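# Switch on the shaker holding four jars

## Task

Turn on the shaker that already carries the four jars; its timer is preset to a 20-second run, so only starting it is required.

## Robot and tools

ROBOT. Two arms, left_arm and right_arm, each ending in a two-finger gripper. In the scene frame the origin sits at table height midway between the nominal bases, +x points out over the table, +z up, and left_arm is on the +y side (arm names do not match image sides). Calibrated bases: left_arm at (+0.030, +0.236, 0) m with quat_wxyz (+1.000, 0, 0, +0.013); right_arm at (-0.013, -0.270, 0) m with quat_wxyz (+1.000, 0, 0, 0). Every hand pose, velocity, target and wrist-camera pose is given in that arm's own base frame; fixed cameras and the table use the scene frame. The gripper's fingers extend along its +z axis and spread along its y axis. end_effector_position is the spot between the pads, roughly 1 cm short of the tips. Reported pose can be wrong by a few cm, more at long reach; friction and gravity may leave the hand low, short or tilted, and tiny moves may not happen or drift sideways, so check pose after each motion and correct tilt.

ROW FORMAT (shared by execute_actions and move). One row = 16 numbers: left_arm x, y, z (metres), qw, qx, qy, qz (w first), opening; then the same eight for right_arm. Position and quaternion are absolute targets in that arm's base frame, not offsets. Opening runs -1 (shut) to +1 (fully open, 0.094 m). Both arms must always be filled in; to keep an arm still, resend its last reported pose and its wanted opening every time. To hold a gripper's orientation, repeat one fixed quaternion instead of copying the drifted reported one. A 0 opening is a real command, so resend the present one if the gripper should not change. Orientation commands are clipped each control step to 40 degrees from the measured one.

TOOLS.
- execute_actions: actions = list of actions; each action is up to 15 rows, one row per 1/30 s step; a short action repeats its final row to fill 15 steps. Each action's targets must lie within 0.6 m, along each gripper axis, of where that gripper stood when the action began, otherwise it is rejected for both arms (a bad first action rejects the call). cameras: list of names, ["all"], [] or null. An empty actions list returns full state plus all images.
- move: target = one row or a list of up to 15 rows (no 0.6 m limit). Each hand goes in a straight line from its Hand target to the row's pose, rotating the short way. speed: m/s, 0.002 to 2.9, default 0.25 (rotation up to twice that in rad/s), one value or one per target. blend: corner rounding radius in m, per target or one value; 0 stops at each point. opening_speed: rate of opening change per second on the -1..1 scale, at least 0.2; use it for gentle closing. grip_force: newtons per pad, 10 to 50, one value or one per arm; persists until changed. blocking=false returns after about 0.5 s while motion continues; a new move replaces a running one. All paths share a 10 s cap. Paths do not avoid obstacles or the other arm. Faster moves stray more and hit harder; aiming far past a contact presses harder.
- wait: seconds 0 to 10; arms keep their last command, a running move continues.
- stop: brakes the running move.
- zoom_image: camera (cam_high, cam_over, cam_left_wrist, cam_right_wrist) and region [x0, y0, x1, y1] in pixels, at most 504 by 504, from that camera's latest image.
- finished_scene: scene = current scene number (1 or 2); irreversible. Call it only once the shaker is running and stays so without the robot.

CAMERAS. All four images are 672x504: cam_high and cam_over are fixed, the other two ride on the wrists. Calibration numbers are approximate.

RESULTS. Each arm shows end_effector_position and end_effector_quat_wxyz, Hand target (where the controller is actually steering, possibly short of your command), Tool commands, grip_measured (opening on the command scale, reading slightly wide when empty), Joint positions (last value is opening in metres), joint velocities (may say within noise), joint torques (include arm weight, offset and noisy; joints 1-3 wrap at ±28 N m), motor temperatures. Action calls also list some intermediate end_effector_position steps. Move results add a move: line with the outcome (done, off_target, moving, held, fault) and limits (paced = pose clipped, held = steps withheld). done means at rest within 10 mm and 2 degrees; it says nothing about contact. Joint ranges (rad): waist -2.618..3.054, shoulder 0..3.142, elbow 0..3.142, wrist pitch -1.571..1.571, wrist yaw -1.571..1.571, wrist roll -2.094..2.094.

AVOID. Press a button gently at modest speed, aiming only slightly past the surface. Time spent thinking also passes in the scene.

Each tool is called as name(argument=value, ...), one argument or row to a line, values as JSON.

## Session

execute_actions(
  actions=[],
)

Scene clock: 0.00 s.
left_arm: end_effector_position=(+0.2969, +0.0010, +0.2430) grip_measured=+1.000 end_effector_quat_wxyz=(+0.604, +0.012, +0.792, -0.092) | right_arm: end_effector_position=(+0.2839, +0.0298, +0.2068) grip_measured=+1.000 end_effector_quat_wxyz=(+0.615, -0.019, +0.773, +0.155)
Joint positions: left_arm=[0.217 0.666 0.548 -0.157 0.37 -0.035 0.094] | right_arm=[-0.133 0.558 0.331 0.013 -0.396 0.139 0.094]
Joint velocities: within noise
Joint torques (N m): no reading
Motor temperatures (°C): left_arm=[30 45 44 41 30 30 29] | right_arm=[31 40 45 45 32 32 30]
Heat: left arm: 45 °C; right arm: 45 °C.
Hand target: left_arm +0.2980, +0.0012, +0.2537; +0.616, +0.015, +0.783, -0.090 | right_arm +0.2841, +0.0302, +0.2112; +0.618, -0.021, +0.770, +0.155
Tool commands: left_gripper/opening=+1.0 right_gripper/opening=+1.0

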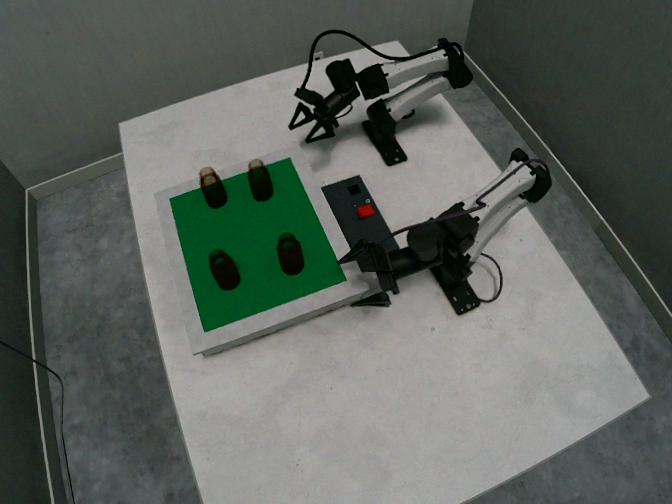

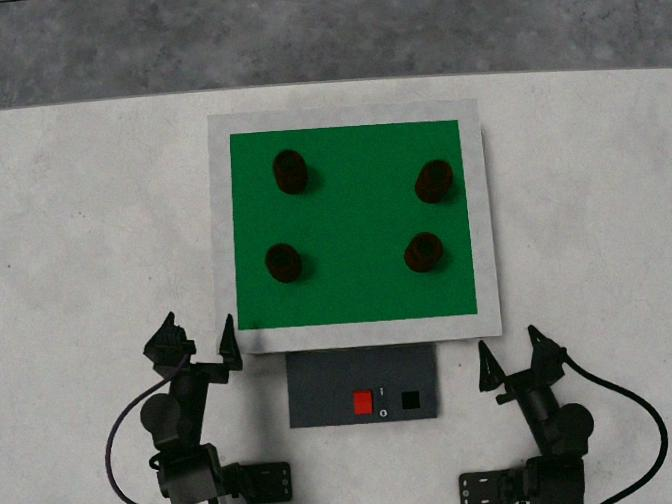

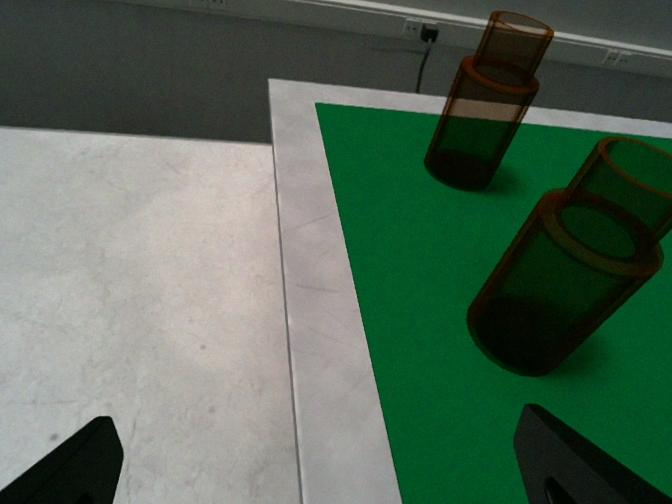

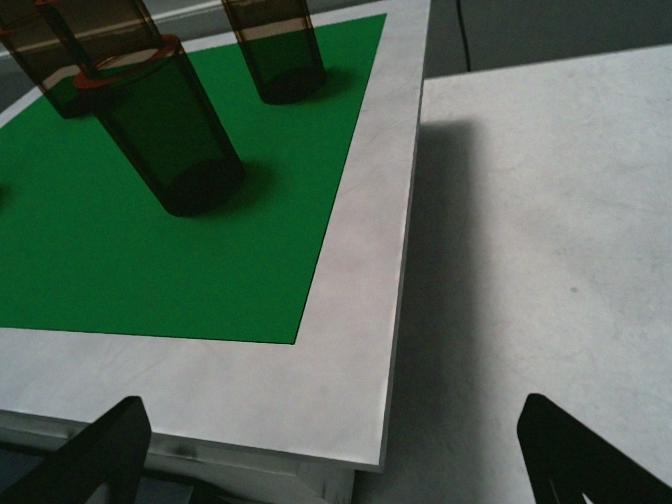

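zoom_image(
  camera="cam_over",
  region=[280, 330, 450, 440],
)

zoom_image(
  camera="cam_high",
  region=[310, 160, 420, 260],
)

Scaled by 2.965.

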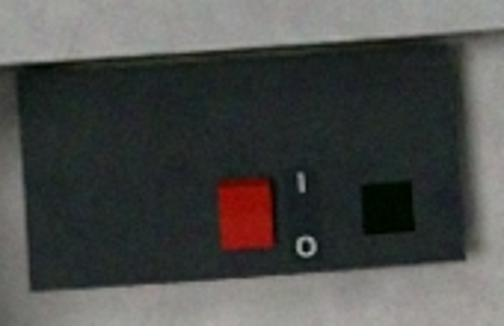

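Scaled by 4.582.

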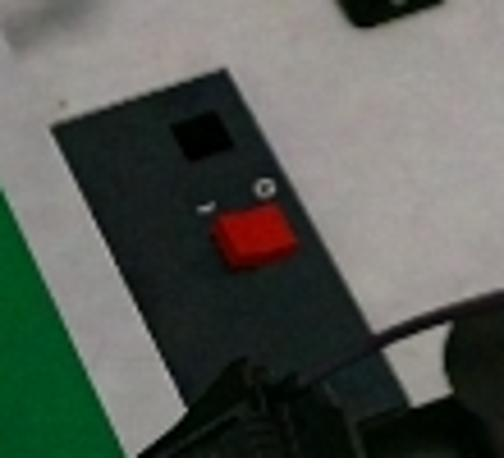

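move(
  target=[
    [0.298,0.0012,0.2537,0.616,0.015,0.783,-0.09,1,0.24,0.14,0.24,0.35,-0.25,0.88,0.1,-1],
    [0.298,0.0012,0.2537,0.616,0.015,0.783,-0.09,1,0.191,0.264,0.16,0.1163,-0.4501,0.8833,0.0592,-1],
  ],
  blend=0.05,
  speed=0.3,
  cameras=["all"],
)

Scene clock: 7.27 s.
left_arm: end_effector_position=(+0.2969, +0.0010, +0.2430) grip_measured=+1.000 end_effector_quat_wxyz=(+0.604, +0.012, +0.792, -0.092) | right_arm: end_effector_position=(+0.1922, +0.2618, +0.1584) grip_measured=-0.986 end_effector_quat_wxyz=(+0.124, -0.449, +0.883, +0.058)
Joint positions: left_arm=[0.217 0.666 0.548 -0.157 0.37 -0.035 0.094] | right_arm=[0.942 1.518 1.357 -1.135 0.009 0.001 0.001]
Joint torques (N m): left_arm=[0.75 -0.64 8.7 2.5 0.08 -0.05] | right_arm=[-0.02 -5.16 8.2 0.91 -0.18 -0.04]
Heat: left arm: 46 °C; right arm: 47 °C.
Hand target: left_arm +0.2977, +0.0011, +0.2536; +0.616, +0.015, +0.783, -0.090 | right_arm +0.1910, +0.2640, +0.1600; +0.117, -0.450, +0.883, +0.059
Off the commanded pose: left_arm 0.011 m, 2 deg | right_arm 0.003 m, 1 deg.
move: off_target (left_arm)
camera_calibration:
cam_right_wrist: T_world_to_cam=[[0.812707, -0.58209, 0.026066, -0.00755281], [-0.568505, -0.782347, 0.254431, 0.316637], [-0.127709, -0.221597, -0.96674, 0.328791], [0, 0, 0, 1]] pos_world=[0.228138, 0.316183, 0.23749]

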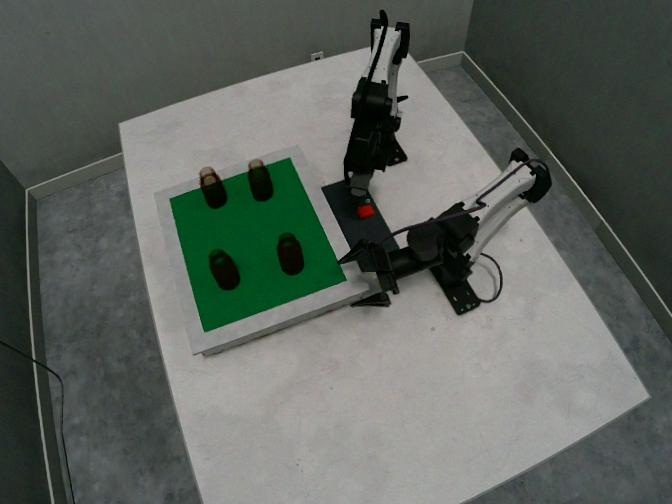

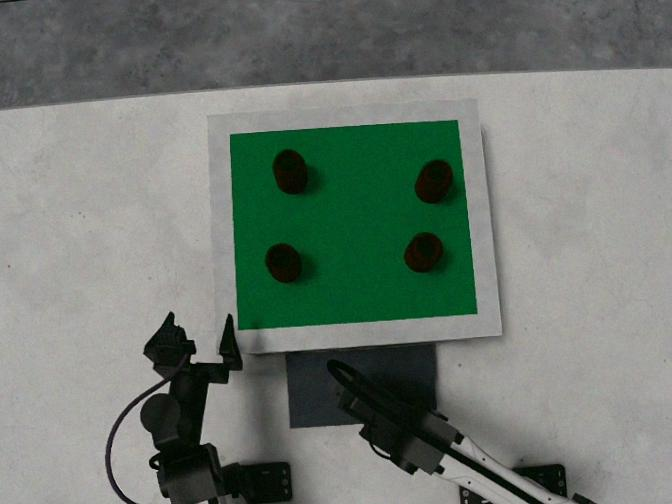

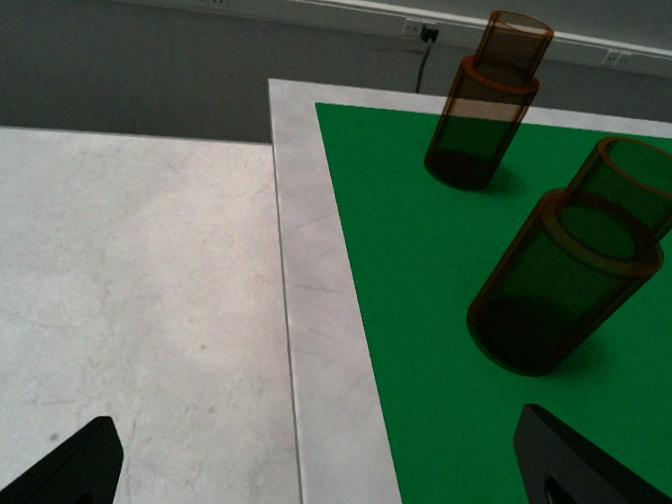

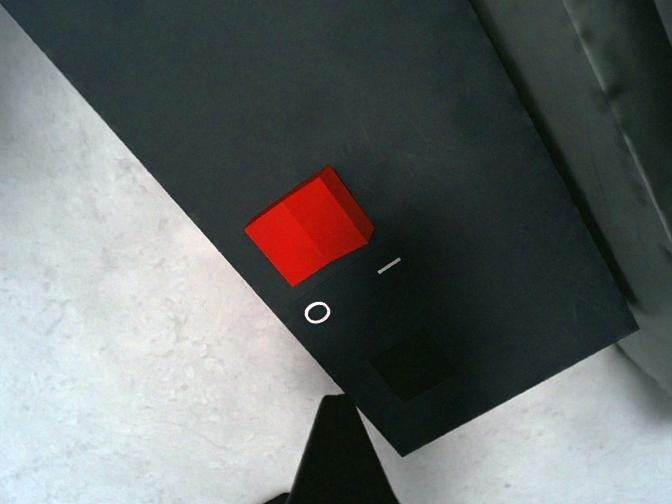

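move(
  target=[0.298,0.0012,0.2537,0.616,0.015,0.783,-0.09,1,0.211,0.288,0.115,0.1163,-0.4501,0.8833,0.0592,-1],
  speed=0.15,
  cameras=["all"],
)

zoom_image(
  camera="cam_high",
  region=[310, 150, 420, 250],
)

Scene clock: 16.50 s.
left_arm: end_effector_position=(+0.2969, +0.0010, +0.2430) grip_measured=+1.000 end_effector_quat_wxyz=(+0.604, +0.012, +0.792, -0.092) | right_arm: end_effector_position=(+0.2124, +0.2899, +0.1233) grip_measured=-0.986 end_effector_quat_wxyz=(+0.130, -0.448, +0.882, +0.062)
Joint positions: left_arm=[0.217 0.666 0.548 -0.157 0.37 -0.035 0.094] | right_arm=[0.942 1.635 1.332 -0.979 0.008 0.001 0.001]
Joint torques (N m): left_arm=[0.76 -0.66 8.75 2.5 0.07 -0.05] | right_arm=[-0.81 -6.27 5.72 1.21 -0.25 -0.09]
Heat: left arm: 47 °C; right arm: 49 °C.
Hand target: left_arm +0.2977, +0.0011, +0.2536; +0.616, +0.015, +0.783, -0.090 | right_arm +0.2109, +0.2879, +0.1151; +0.116, -0.450, +0.883, +0.059
Off the commanded pose: left_arm 0.011 m, 2 deg | right_arm 0.009 m, 2 deg.
move: off_target (left_arm)
camera_calibration:
cam_right_wrist: T_world_to_cam=[[0.81271, -0.582126, 0.0251238, -0.00661549], [-0.570131, -0.785586, 0.240426, 0.362013], [-0.120221, -0.20972, -0.970342, 0.299131], [0, 0, 0, 1]] pos_world=[0.247733, 0.343276, 0.203388]

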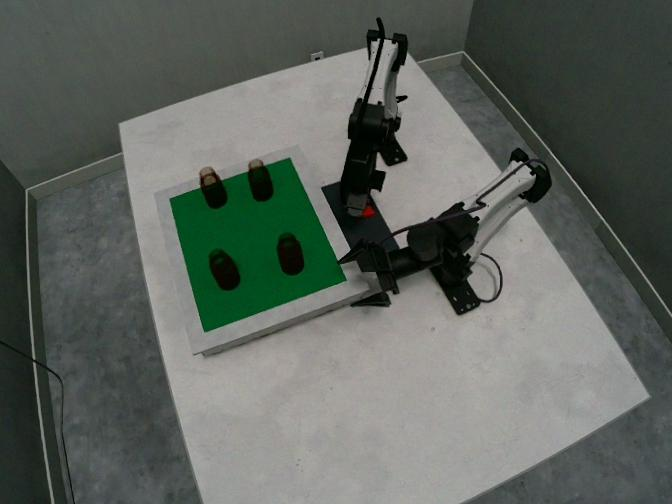

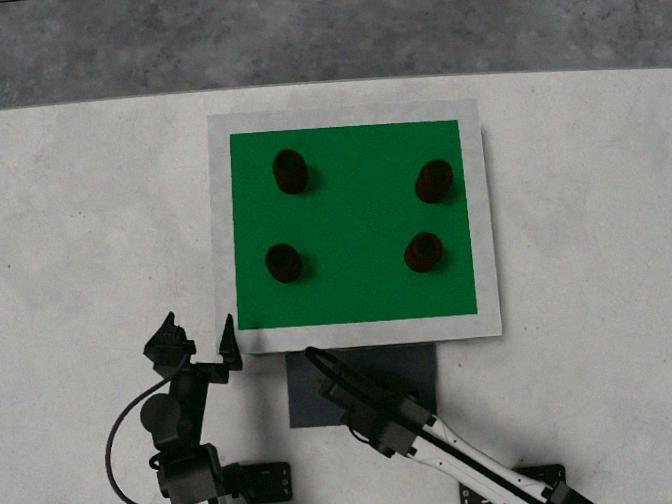

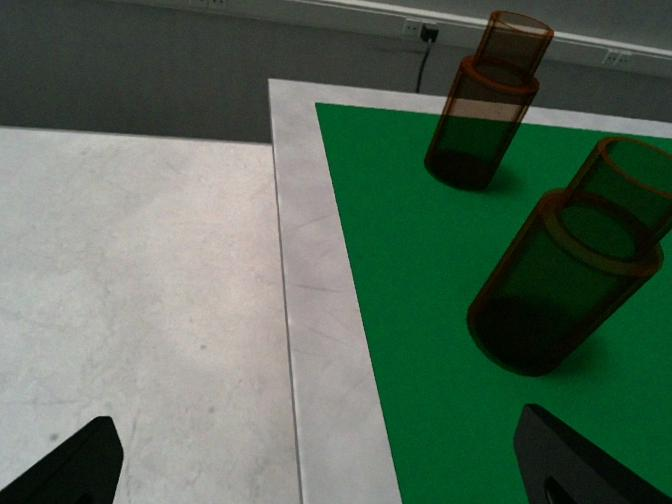

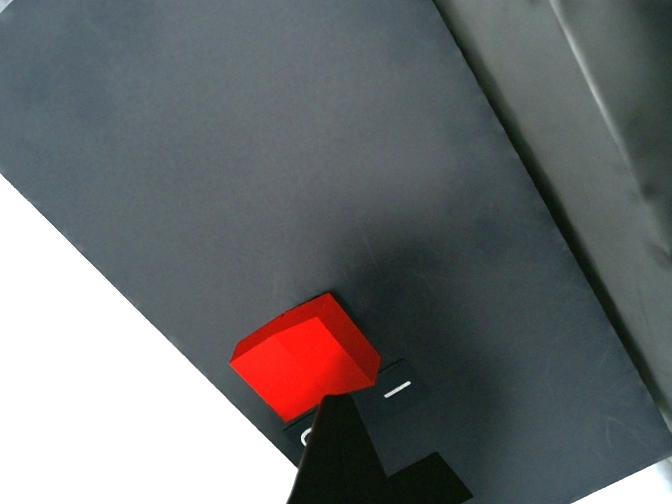

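Scaled by 4.582.

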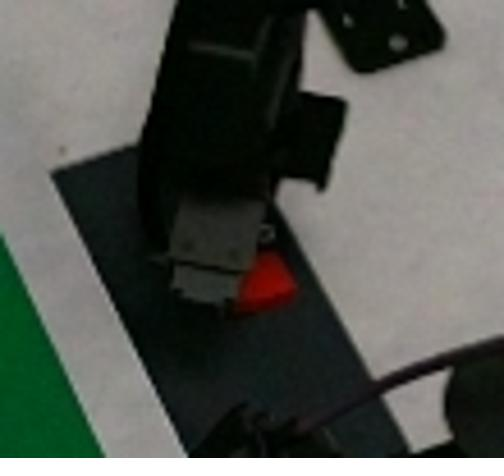

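move(
  target=[0.298,0.0012,0.2537,0.616,0.015,0.783,-0.09,1,0.216,0.287,0.088,0.1163,-0.4501,0.8833,0.0592,-1],
  speed=0.05,
  cameras=["cam_right_wrist","cam_high"],
)

zoom_image(
  camera="cam_high",
  region=[310, 150, 420, 250],
)

Scene clock: 20.97 s.
left_arm: end_effector_position=(+0.2969, +0.0010, +0.2430) grip_measured=+1.000 end_effector_quat_wxyz=(+0.604, +0.012, +0.792, -0.092) | right_arm: end_effector_position=(+0.2170, +0.2899, +0.0996) grip_measured=-0.986 end_effector_quat_wxyz=(+0.131, -0.447, +0.882, +0.065)
Joint positions: left_arm=[0.217 0.666 0.548 -0.157 0.37 -0.035 0.094] | right_arm=[0.929 1.651 1.253 -0.879 0.001 -0.009 0.001]
Joint torques (N m): left_arm=[0.75 -0.66 8.73 2.49 0.06 -0.07] | right_arm=[-0.83 -5.91 5.29 1.27 -0.21 -0.1]
Heat: left arm: 48 °C; right arm: 49 °C.
Hand target: left_arm +0.2977, +0.0011, +0.2536; +0.616, +0.015, +0.783, -0.090 | right_arm +0.2158, +0.2869, +0.0883; +0.116, -0.450, +0.883, +0.059
Off the commanded pose: left_arm 0.011 m, 2 deg | right_arm 0.012 m, 2 deg.
move: off_target (left_arm, right_arm)
camera_calibration:
cam_right_wrist: T_world_to_cam=[[0.811854, -0.583473, 0.0212818, -0.00877138], [-0.571244, -0.786246, 0.235577, 0.371303], [-0.12072, -0.203411, -0.971623, 0.275077], [0, 0, 0, 1]] pos_world=[0.252433, 0.342772, 0.179987]
Images, in order (width x height): cam_high 672x504, cam_right_wrist 672x504.

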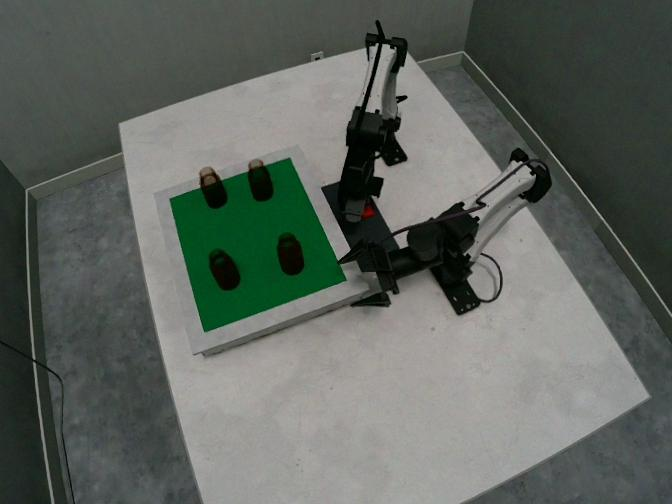

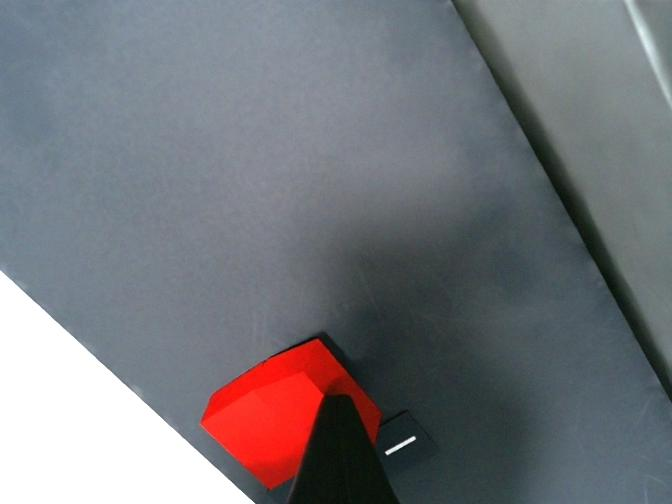

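Scaled by 4.582.

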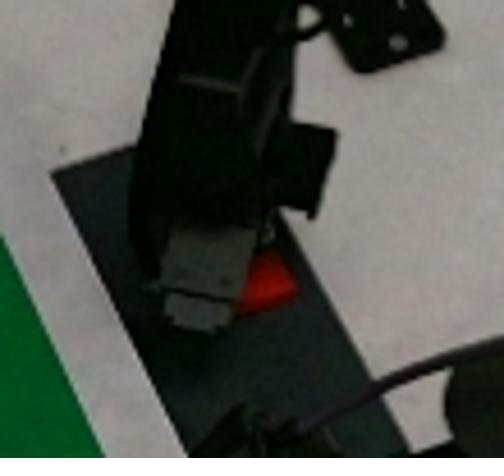

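move(
  target=[0.298,0.0012,0.2537,0.616,0.015,0.783,-0.09,1,0.220,0.285,0.073,0.1163,-0.4501,0.8833,0.0592,-1],
  speed=0.04,
  cameras=["cam_right_wrist"],
)

Scene clock: 22.70 s.
left_arm: end_effector_position=(+0.2969, +0.0010, +0.2430) grip_measured=+1.000 end_effector_quat_wxyz=(+0.604, +0.012, +0.792, -0.092) | right_arm: end_effector_position=(+0.2235, +0.2914, +0.0934) grip_measured=-0.986 end_effector_quat_wxyz=(+0.144, -0.446, +0.881, +0.071)
Joint positions: left_arm=[0.217 0.666 0.548 -0.157 0.37 -0.035 0.094] | right_arm=[0.914 1.651 1.22 -0.818 -0.004 -0.022 0.001]
Joint torques (N m): left_arm=[0.8 -0.64 8.75 2.5 0.07 -0.06] | right_arm=[-0.87 -4.78 4.51 1.32 -0.19 -0.11]
Motor temperatures (°C): left_arm=[30 44 48 46 30 30 29] | right_arm=[31 42 49 46 32 32 30]
Heat: left arm: 48 °C; right arm: 49 °C.
Hand target: left_arm +0.2977, +0.0011, +0.2536; +0.616, +0.015, +0.783, -0.090 | right_arm +0.2195, +0.2844, +0.0737; +0.116, -0.450, +0.883, +0.059
Off the commanded pose: left_arm 0.011 m, 2 deg | right_arm 0.022 m, 3 deg.
move: off_target (left_arm, right_arm)
camera_calibration:
cam_right_wrist: T_world_to_cam=[[0.81134, -0.584174, 0.0216307, -0.0128193], [-0.575132, -0.791066, 0.208419, 0.382421], [-0.104641, -0.181539, -0.9778, 0.260698], [0, 0, 0, 1]] pos_world=[0.257623, 0.342359, 0.175484]
Images, in order (width x height): cam_right_wrist 672x504.

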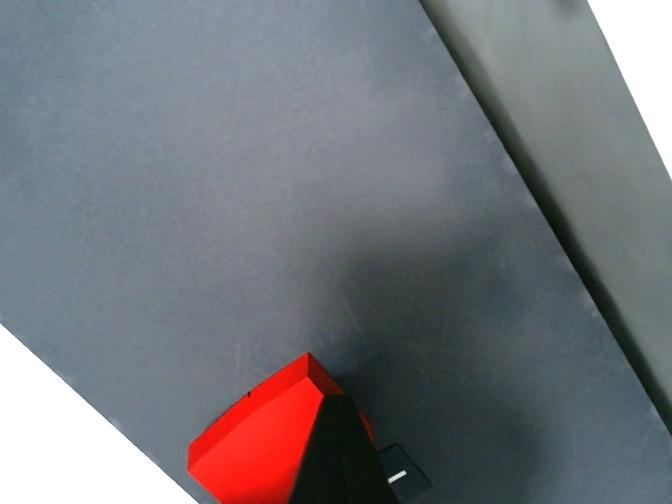

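move(
  target=[0.298,0.0012,0.2537,0.616,0.015,0.783,-0.09,1,0.191,0.264,0.15,0.1163,-0.4501,0.8833,0.0592,-1],
  speed=0.12,
  cameras=["cam_right_wrist"],
)

zoom_image(
  camera="cam_right_wrist",
  region=[200, 130, 440, 350],
)

Scene clock: 25.33 s.
left_arm: end_effector_position=(+0.2969, +0.0010, +0.2430) grip_measured=+1.000 end_effector_quat_wxyz=(+0.604, +0.012, +0.792, -0.092) | right_arm: end_effector_position=(+0.1921, +0.2643, +0.1380) grip_measured=-0.986 end_effector_quat_wxyz=(+0.106, -0.453, +0.883, +0.056)
Joint positions: left_arm=[0.217 0.666 0.548 -0.157 0.37 -0.035 0.094] | right_arm=[0.94 1.553 1.318 -1.095 -0.004 -0.007 0.001]
Joint torques (N m): left_arm=[0.73 -0.68 8.73 2.5 0.06 -0.06] | right_arm=[0.06 -8.73 7.73 0.85 -0.09 0.07]
Heat: left arm: 49 °C; right arm: 49 °C.
Hand target: left_arm +0.2977, +0.0011, +0.2536; +0.616, +0.015, +0.783, -0.090 | right_arm +0.1910, +0.2639, +0.1498; +0.116, -0.450, +0.883, +0.059
Off the commanded pose: left_arm 0.011 m, 2 deg | right_arm 0.012 m, 1 deg.
move: off_target (left_arm, right_arm)
camera_calibration:
cam_right_wrist: T_world_to_cam=[[0.81839, -0.574463, 0.0151532, -0.0071157], [-0.553961, -0.78162, 0.286702, 0.316251], [-0.152856, -0.243028, -0.9579, 0.318877], [0, 0, 0, 1]] pos_world=[0.229756, 0.320596, 0.21489]
Images, in order (width x height): cam_right_wrist 672x504.

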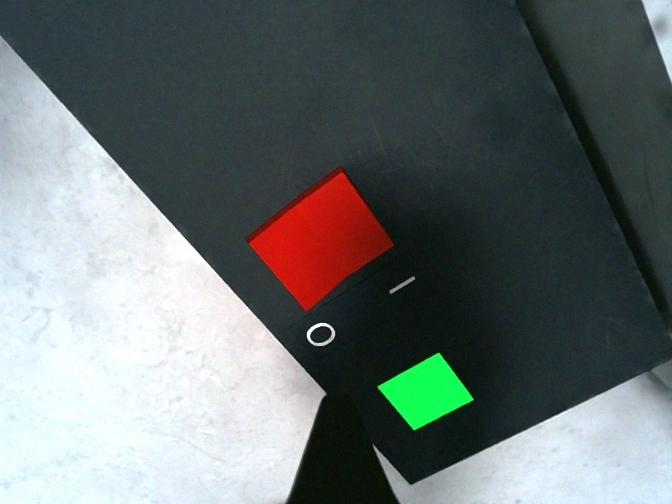

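Scaled by 2.100.

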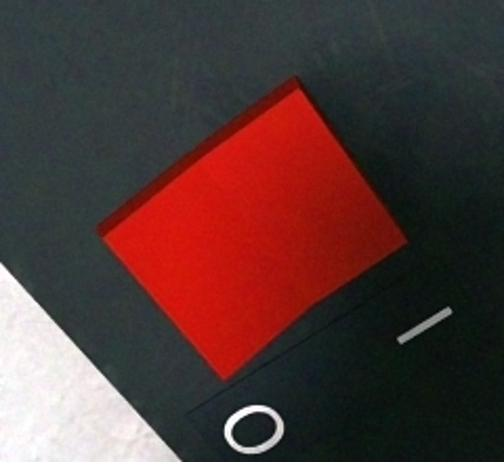

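wait(
  seconds=7,
  cameras=["cam_over","cam_right_wrist","cam_high"],
)

Scene clock: 32.70 s.
left_arm: end_effector_position=(+0.2969, +0.0010, +0.2430) grip_measured=+1.000 end_effector_quat_wxyz=(+0.604, +0.012, +0.792, -0.092) | right_arm: end_effector_position=(+0.1921, +0.2642, +0.1380) grip_measured=-0.986 end_effector_quat_wxyz=(+0.106, -0.453, +0.884, +0.056)
Joint positions: left_arm=[0.217 0.666 0.548 -0.157 0.37 -0.035 0.094] | right_arm=[0.94 1.553 1.318 -1.096 -0.004 -0.006 0.001]
Joint torques (N m): left_arm=[0.73 -0.69 8.72 2.49 0.07 -0.05] | right_arm=[0.03 -8.79 7.84 0.82 -0.1 0.06]
Heat: left arm: 50 °C; right arm: 50 °C.
Hand target: left_arm +0.2977, +0.0011, +0.2536; +0.616, +0.015, +0.783, -0.090 | right_arm +0.1910, +0.2639, +0.1498; +0.116, -0.450, +0.883, +0.059
Tool commands: left_gripper/opening=+1.0 right_gripper/opening=-1.0
Off the commanded pose: left_arm 0.011 m, 2 deg | right_arm 0.012 m, 1 deg.
wait: 7.00 s; at rest from the start
camera_calibration:
cam_right_wrist: T_world_to_cam=[[0.818174, -0.574774, 0.0150443, -0.00700076], [-0.55417, -0.781331, 0.287085, 0.316046], [-0.153254, -0.243223, -0.957787, 0.318982], [0, 0, 0, 1]] pos_world=[0.229756, 0.320497, 0.21489]
Images, in order (width x height): cam_high 672x504, cam_over 672x504, cam_right_wrist 672x504.

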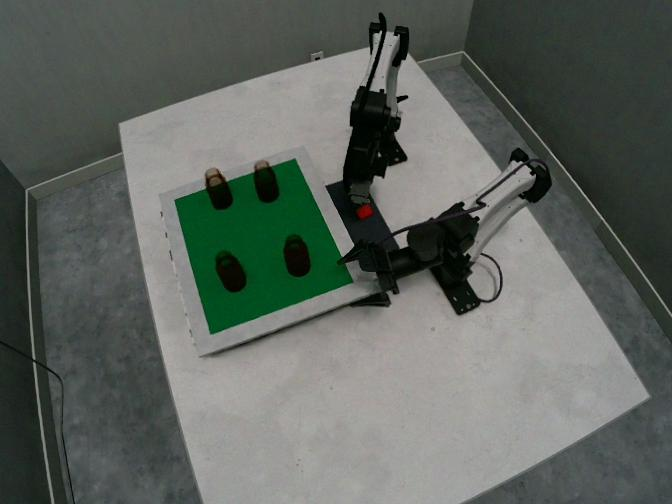

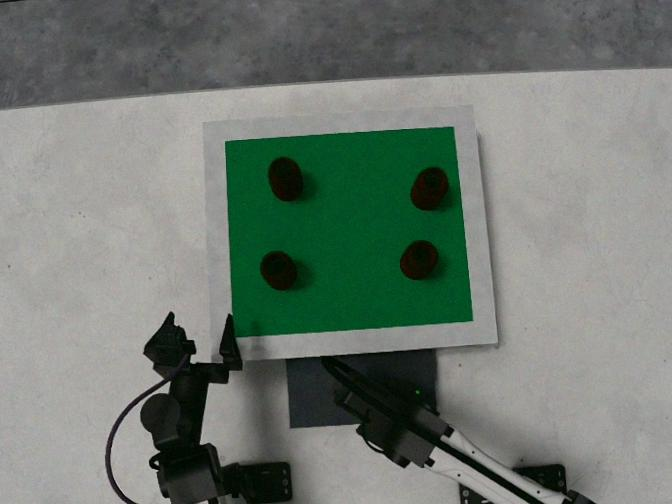

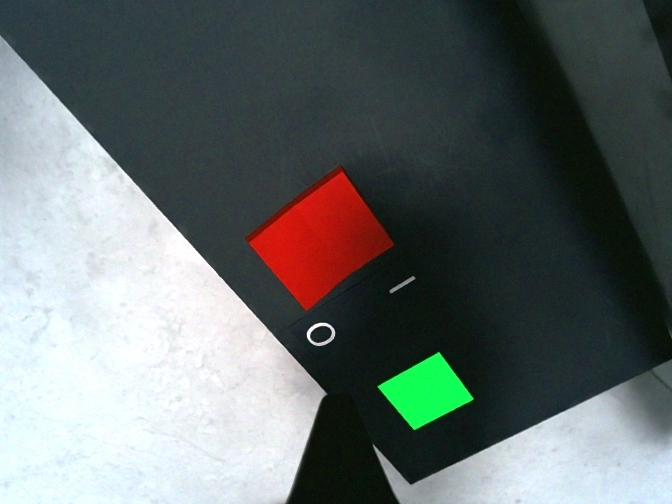

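wait(
  seconds=10,
  cameras=["cam_over","cam_right_wrist"],
)

wait(
  seconds=1.5,
  cameras=["cam_over","cam_right_wrist","cam_high"],
)

Scene clock: 43.30 s.
left_arm: end_effector_position=(+0.2969, +0.0010, +0.2430) grip_measured=+1.000 end_effector_quat_wxyz=(+0.604, +0.012, +0.792, -0.092) | right_arm: end_effector_position=(+0.1921, +0.2642, +0.1380) grip_measured=-0.986 end_effector_quat_wxyz=(+0.106, -0.453, +0.884, +0.056)
Joint positions: left_arm=[0.217 0.666 0.548 -0.157 0.37 -0.035 0.094] | right_arm=[0.94 1.553 1.318 -1.096 -0.004 -0.006 0.001]
Joint torques (N m): left_arm=[0.73 -0.62 8.73 2.51 0.08 -0.06] | right_arm=[0.21 -8.79 7.95 0.83 -0.07 0.02]
Heat: left arm: 51 °C; right arm: 51 °C.
Hand target: left_arm +0.2977, +0.0011, +0.2536; +0.616, +0.015, +0.783, -0.090 | right_arm +0.1910, +0.2639, +0.1498; +0.116, -0.450, +0.883, +0.059
Tool commands: left_gripper/opening=+1.0 right_gripper/opening=-1.0
Off the commanded pose: left_arm 0.011 m, 2 deg | right_arm 0.012 m, 1 deg.
wait: 10.00 s; at rest from the start
camera_calibration:
cam_right_wrist: T_world_to_cam=[[0.818174, -0.574774, 0.0150443, -0.00700076], [-0.55417, -0.781331, 0.287085, 0.316046], [-0.153254, -0.243223, -0.957787, 0.318982], [0, 0, 0, 1]] pos_world=[0.229756, 0.320497, 0.21489]
Images, in order (width x height): cam_over 672x504, cam_right_wrist 672x504.

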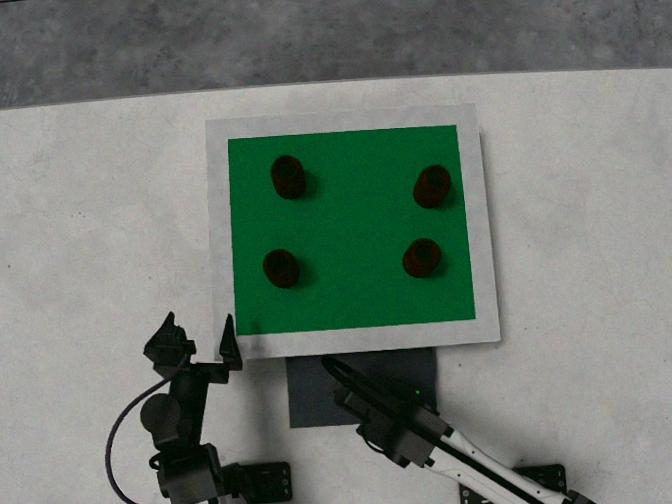

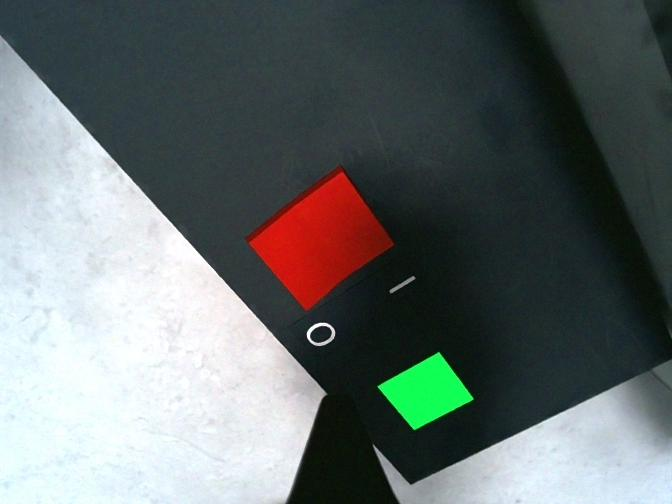

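Scene clock: 44.80 s.
left_arm: end_effector_position=(+0.2969, +0.0010, +0.2430) grip_measured=+1.000 end_effector_quat_wxyz=(+0.604, +0.012, +0.792, -0.092) | right_arm: end_effector_position=(+0.1921, +0.2642, +0.1380) grip_measured=-0.986 end_effector_quat_wxyz=(+0.106, -0.453, +0.884, +0.056)
Joint positions: left_arm=[0.217 0.666 0.548 -0.157 0.37 -0.035 0.094] | right_arm=[0.94 1.553 1.318 -1.096 -0.004 -0.006 0.001]
Joint torques (N m): left_arm=[0.73 -0.64 8.72 2.49 0.06 -0.06] | right_arm=[0.21 -8.8 7.97 0.84 -0.09 0.08]
Heat: left arm: 51 °C; right arm: 52 °C.
Hand target: left_arm +0.2977, +0.0011, +0.2536; +0.616, +0.015, +0.783, -0.090 | right_arm +0.1910, +0.2639, +0.1498; +0.116, -0.450, +0.883, +0.059
Tool commands: left_gripper/opening=+1.0 right_gripper/opening=-1.0
Off the commanded pose: left_arm 0.011 m, 2 deg | right_arm 0.012 m, 1 deg.
wait: 1.50 s; at rest by 0.17 s
camera_calibration:
cam_right_wrist: T_world_to_cam=[[0.818174, -0.574774, 0.0150443, -0.00700076], [-0.55417, -0.781331, 0.287085, 0.316046], [-0.153254, -0.243223, -0.957787, 0.318982], [0, 0, 0, 1]] pos_world=[0.229756, 0.320497, 0.21489]
Images, in order (width x height): cam_high 672x504, cam_over 672x504, cam_right_wrist 672x504.

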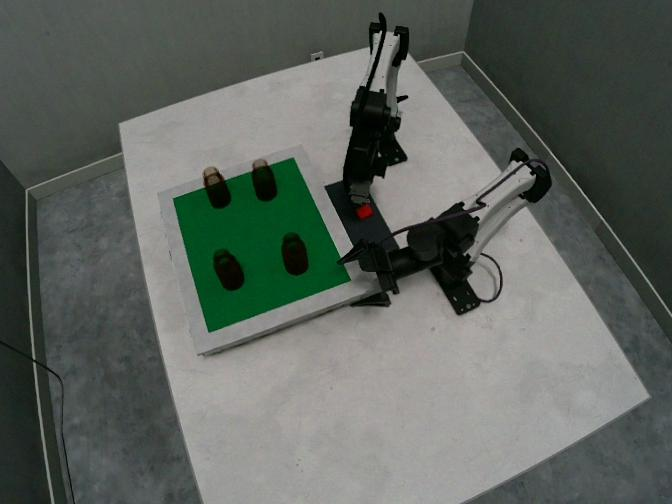

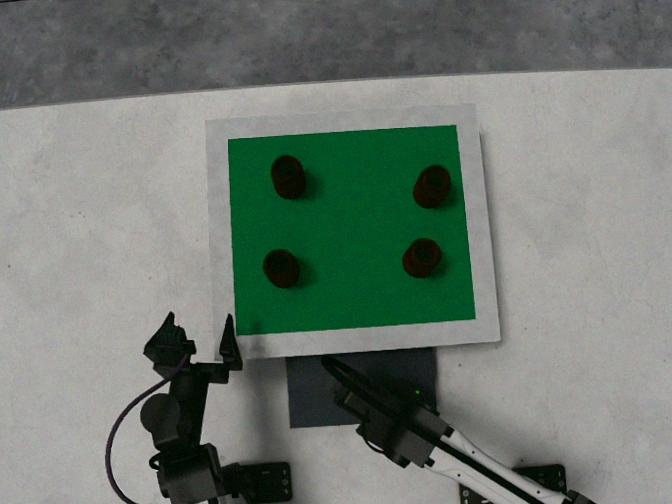

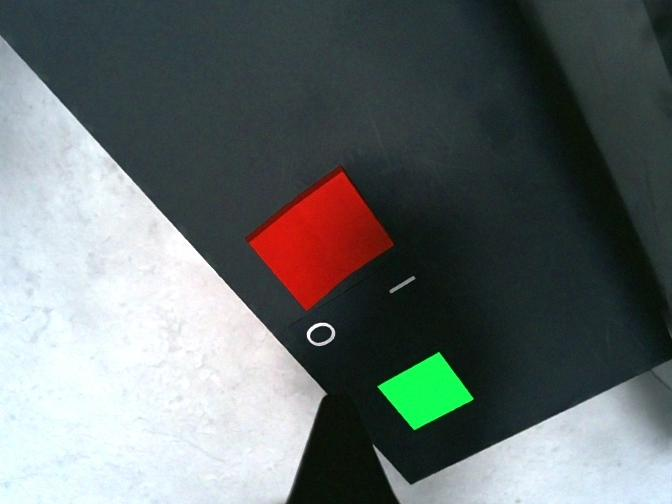

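wait(
  seconds=0.7,
  cameras=["cam_over","cam_right_wrist"],
)

Scene clock: 46.23 s.
left_arm: end_effector_position=(+0.2969, +0.0010, +0.2430) grip_measured=+1.000 end_effector_quat_wxyz=(+0.604, +0.012, +0.792, -0.092) | right_arm: end_effector_position=(+0.1921, +0.2642, +0.1380) grip_measured=-0.986 end_effector_quat_wxyz=(+0.106, -0.453, +0.884, +0.056)
Joint positions: left_arm=[0.217 0.666 0.548 -0.157 0.37 -0.035 0.094] | right_arm=[0.94 1.553 1.318 -1.096 -0.004 -0.006 0.001]
Joint torques (N m): left_arm=[0.75 -0.68 8.75 2.5 0.08 -0.05] | right_arm=[0.05 -8.76 7.76 0.83 -0.11 0.07]
Heat: left arm: 51 °C; right arm: 52 °C.
Hand target: left_arm +0.2977, +0.0011, +0.2536; +0.616, +0.015, +0.783, -0.090 | right_arm +0.1910, +0.2639, +0.1498; +0.116, -0.450, +0.883, +0.059
Tool commands: left_gripper/opening=+1.0 right_gripper/opening=-1.0
Off the commanded pose: left_arm 0.011 m, 2 deg | right_arm 0.012 m, 1 deg.
wait: 0.70 s; at rest from the start
camera_calibration:
cam_right_wrist: T_world_to_cam=[[0.818174, -0.574774, 0.0150443, -0.00700076], [-0.55417, -0.781331, 0.287085, 0.316046], [-0.153254, -0.243223, -0.957787, 0.318982], [0, 0, 0, 1]] pos_world=[0.229756, 0.320497, 0.21489]
Images, in order (width x height): cam_over 672x504, cam_right_wrist 672x504.

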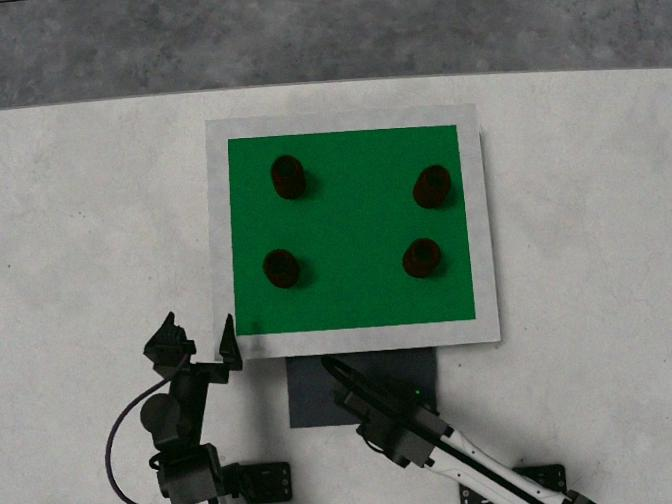

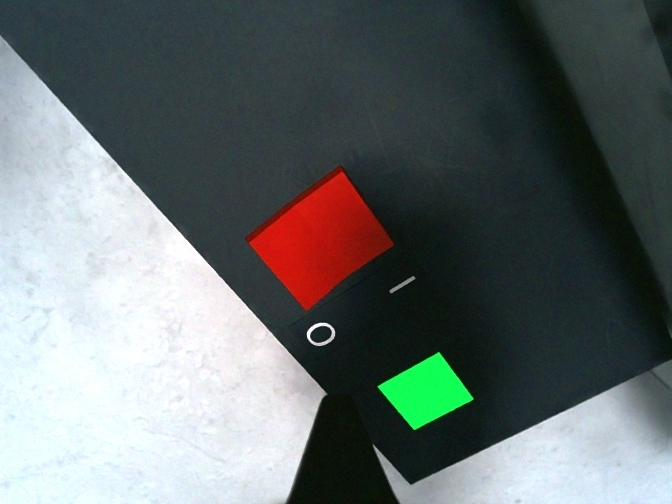

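Run complete; platform stopped, jars standing.

finished_scene(
  scene=1,
)

The scene is finished: the task was done.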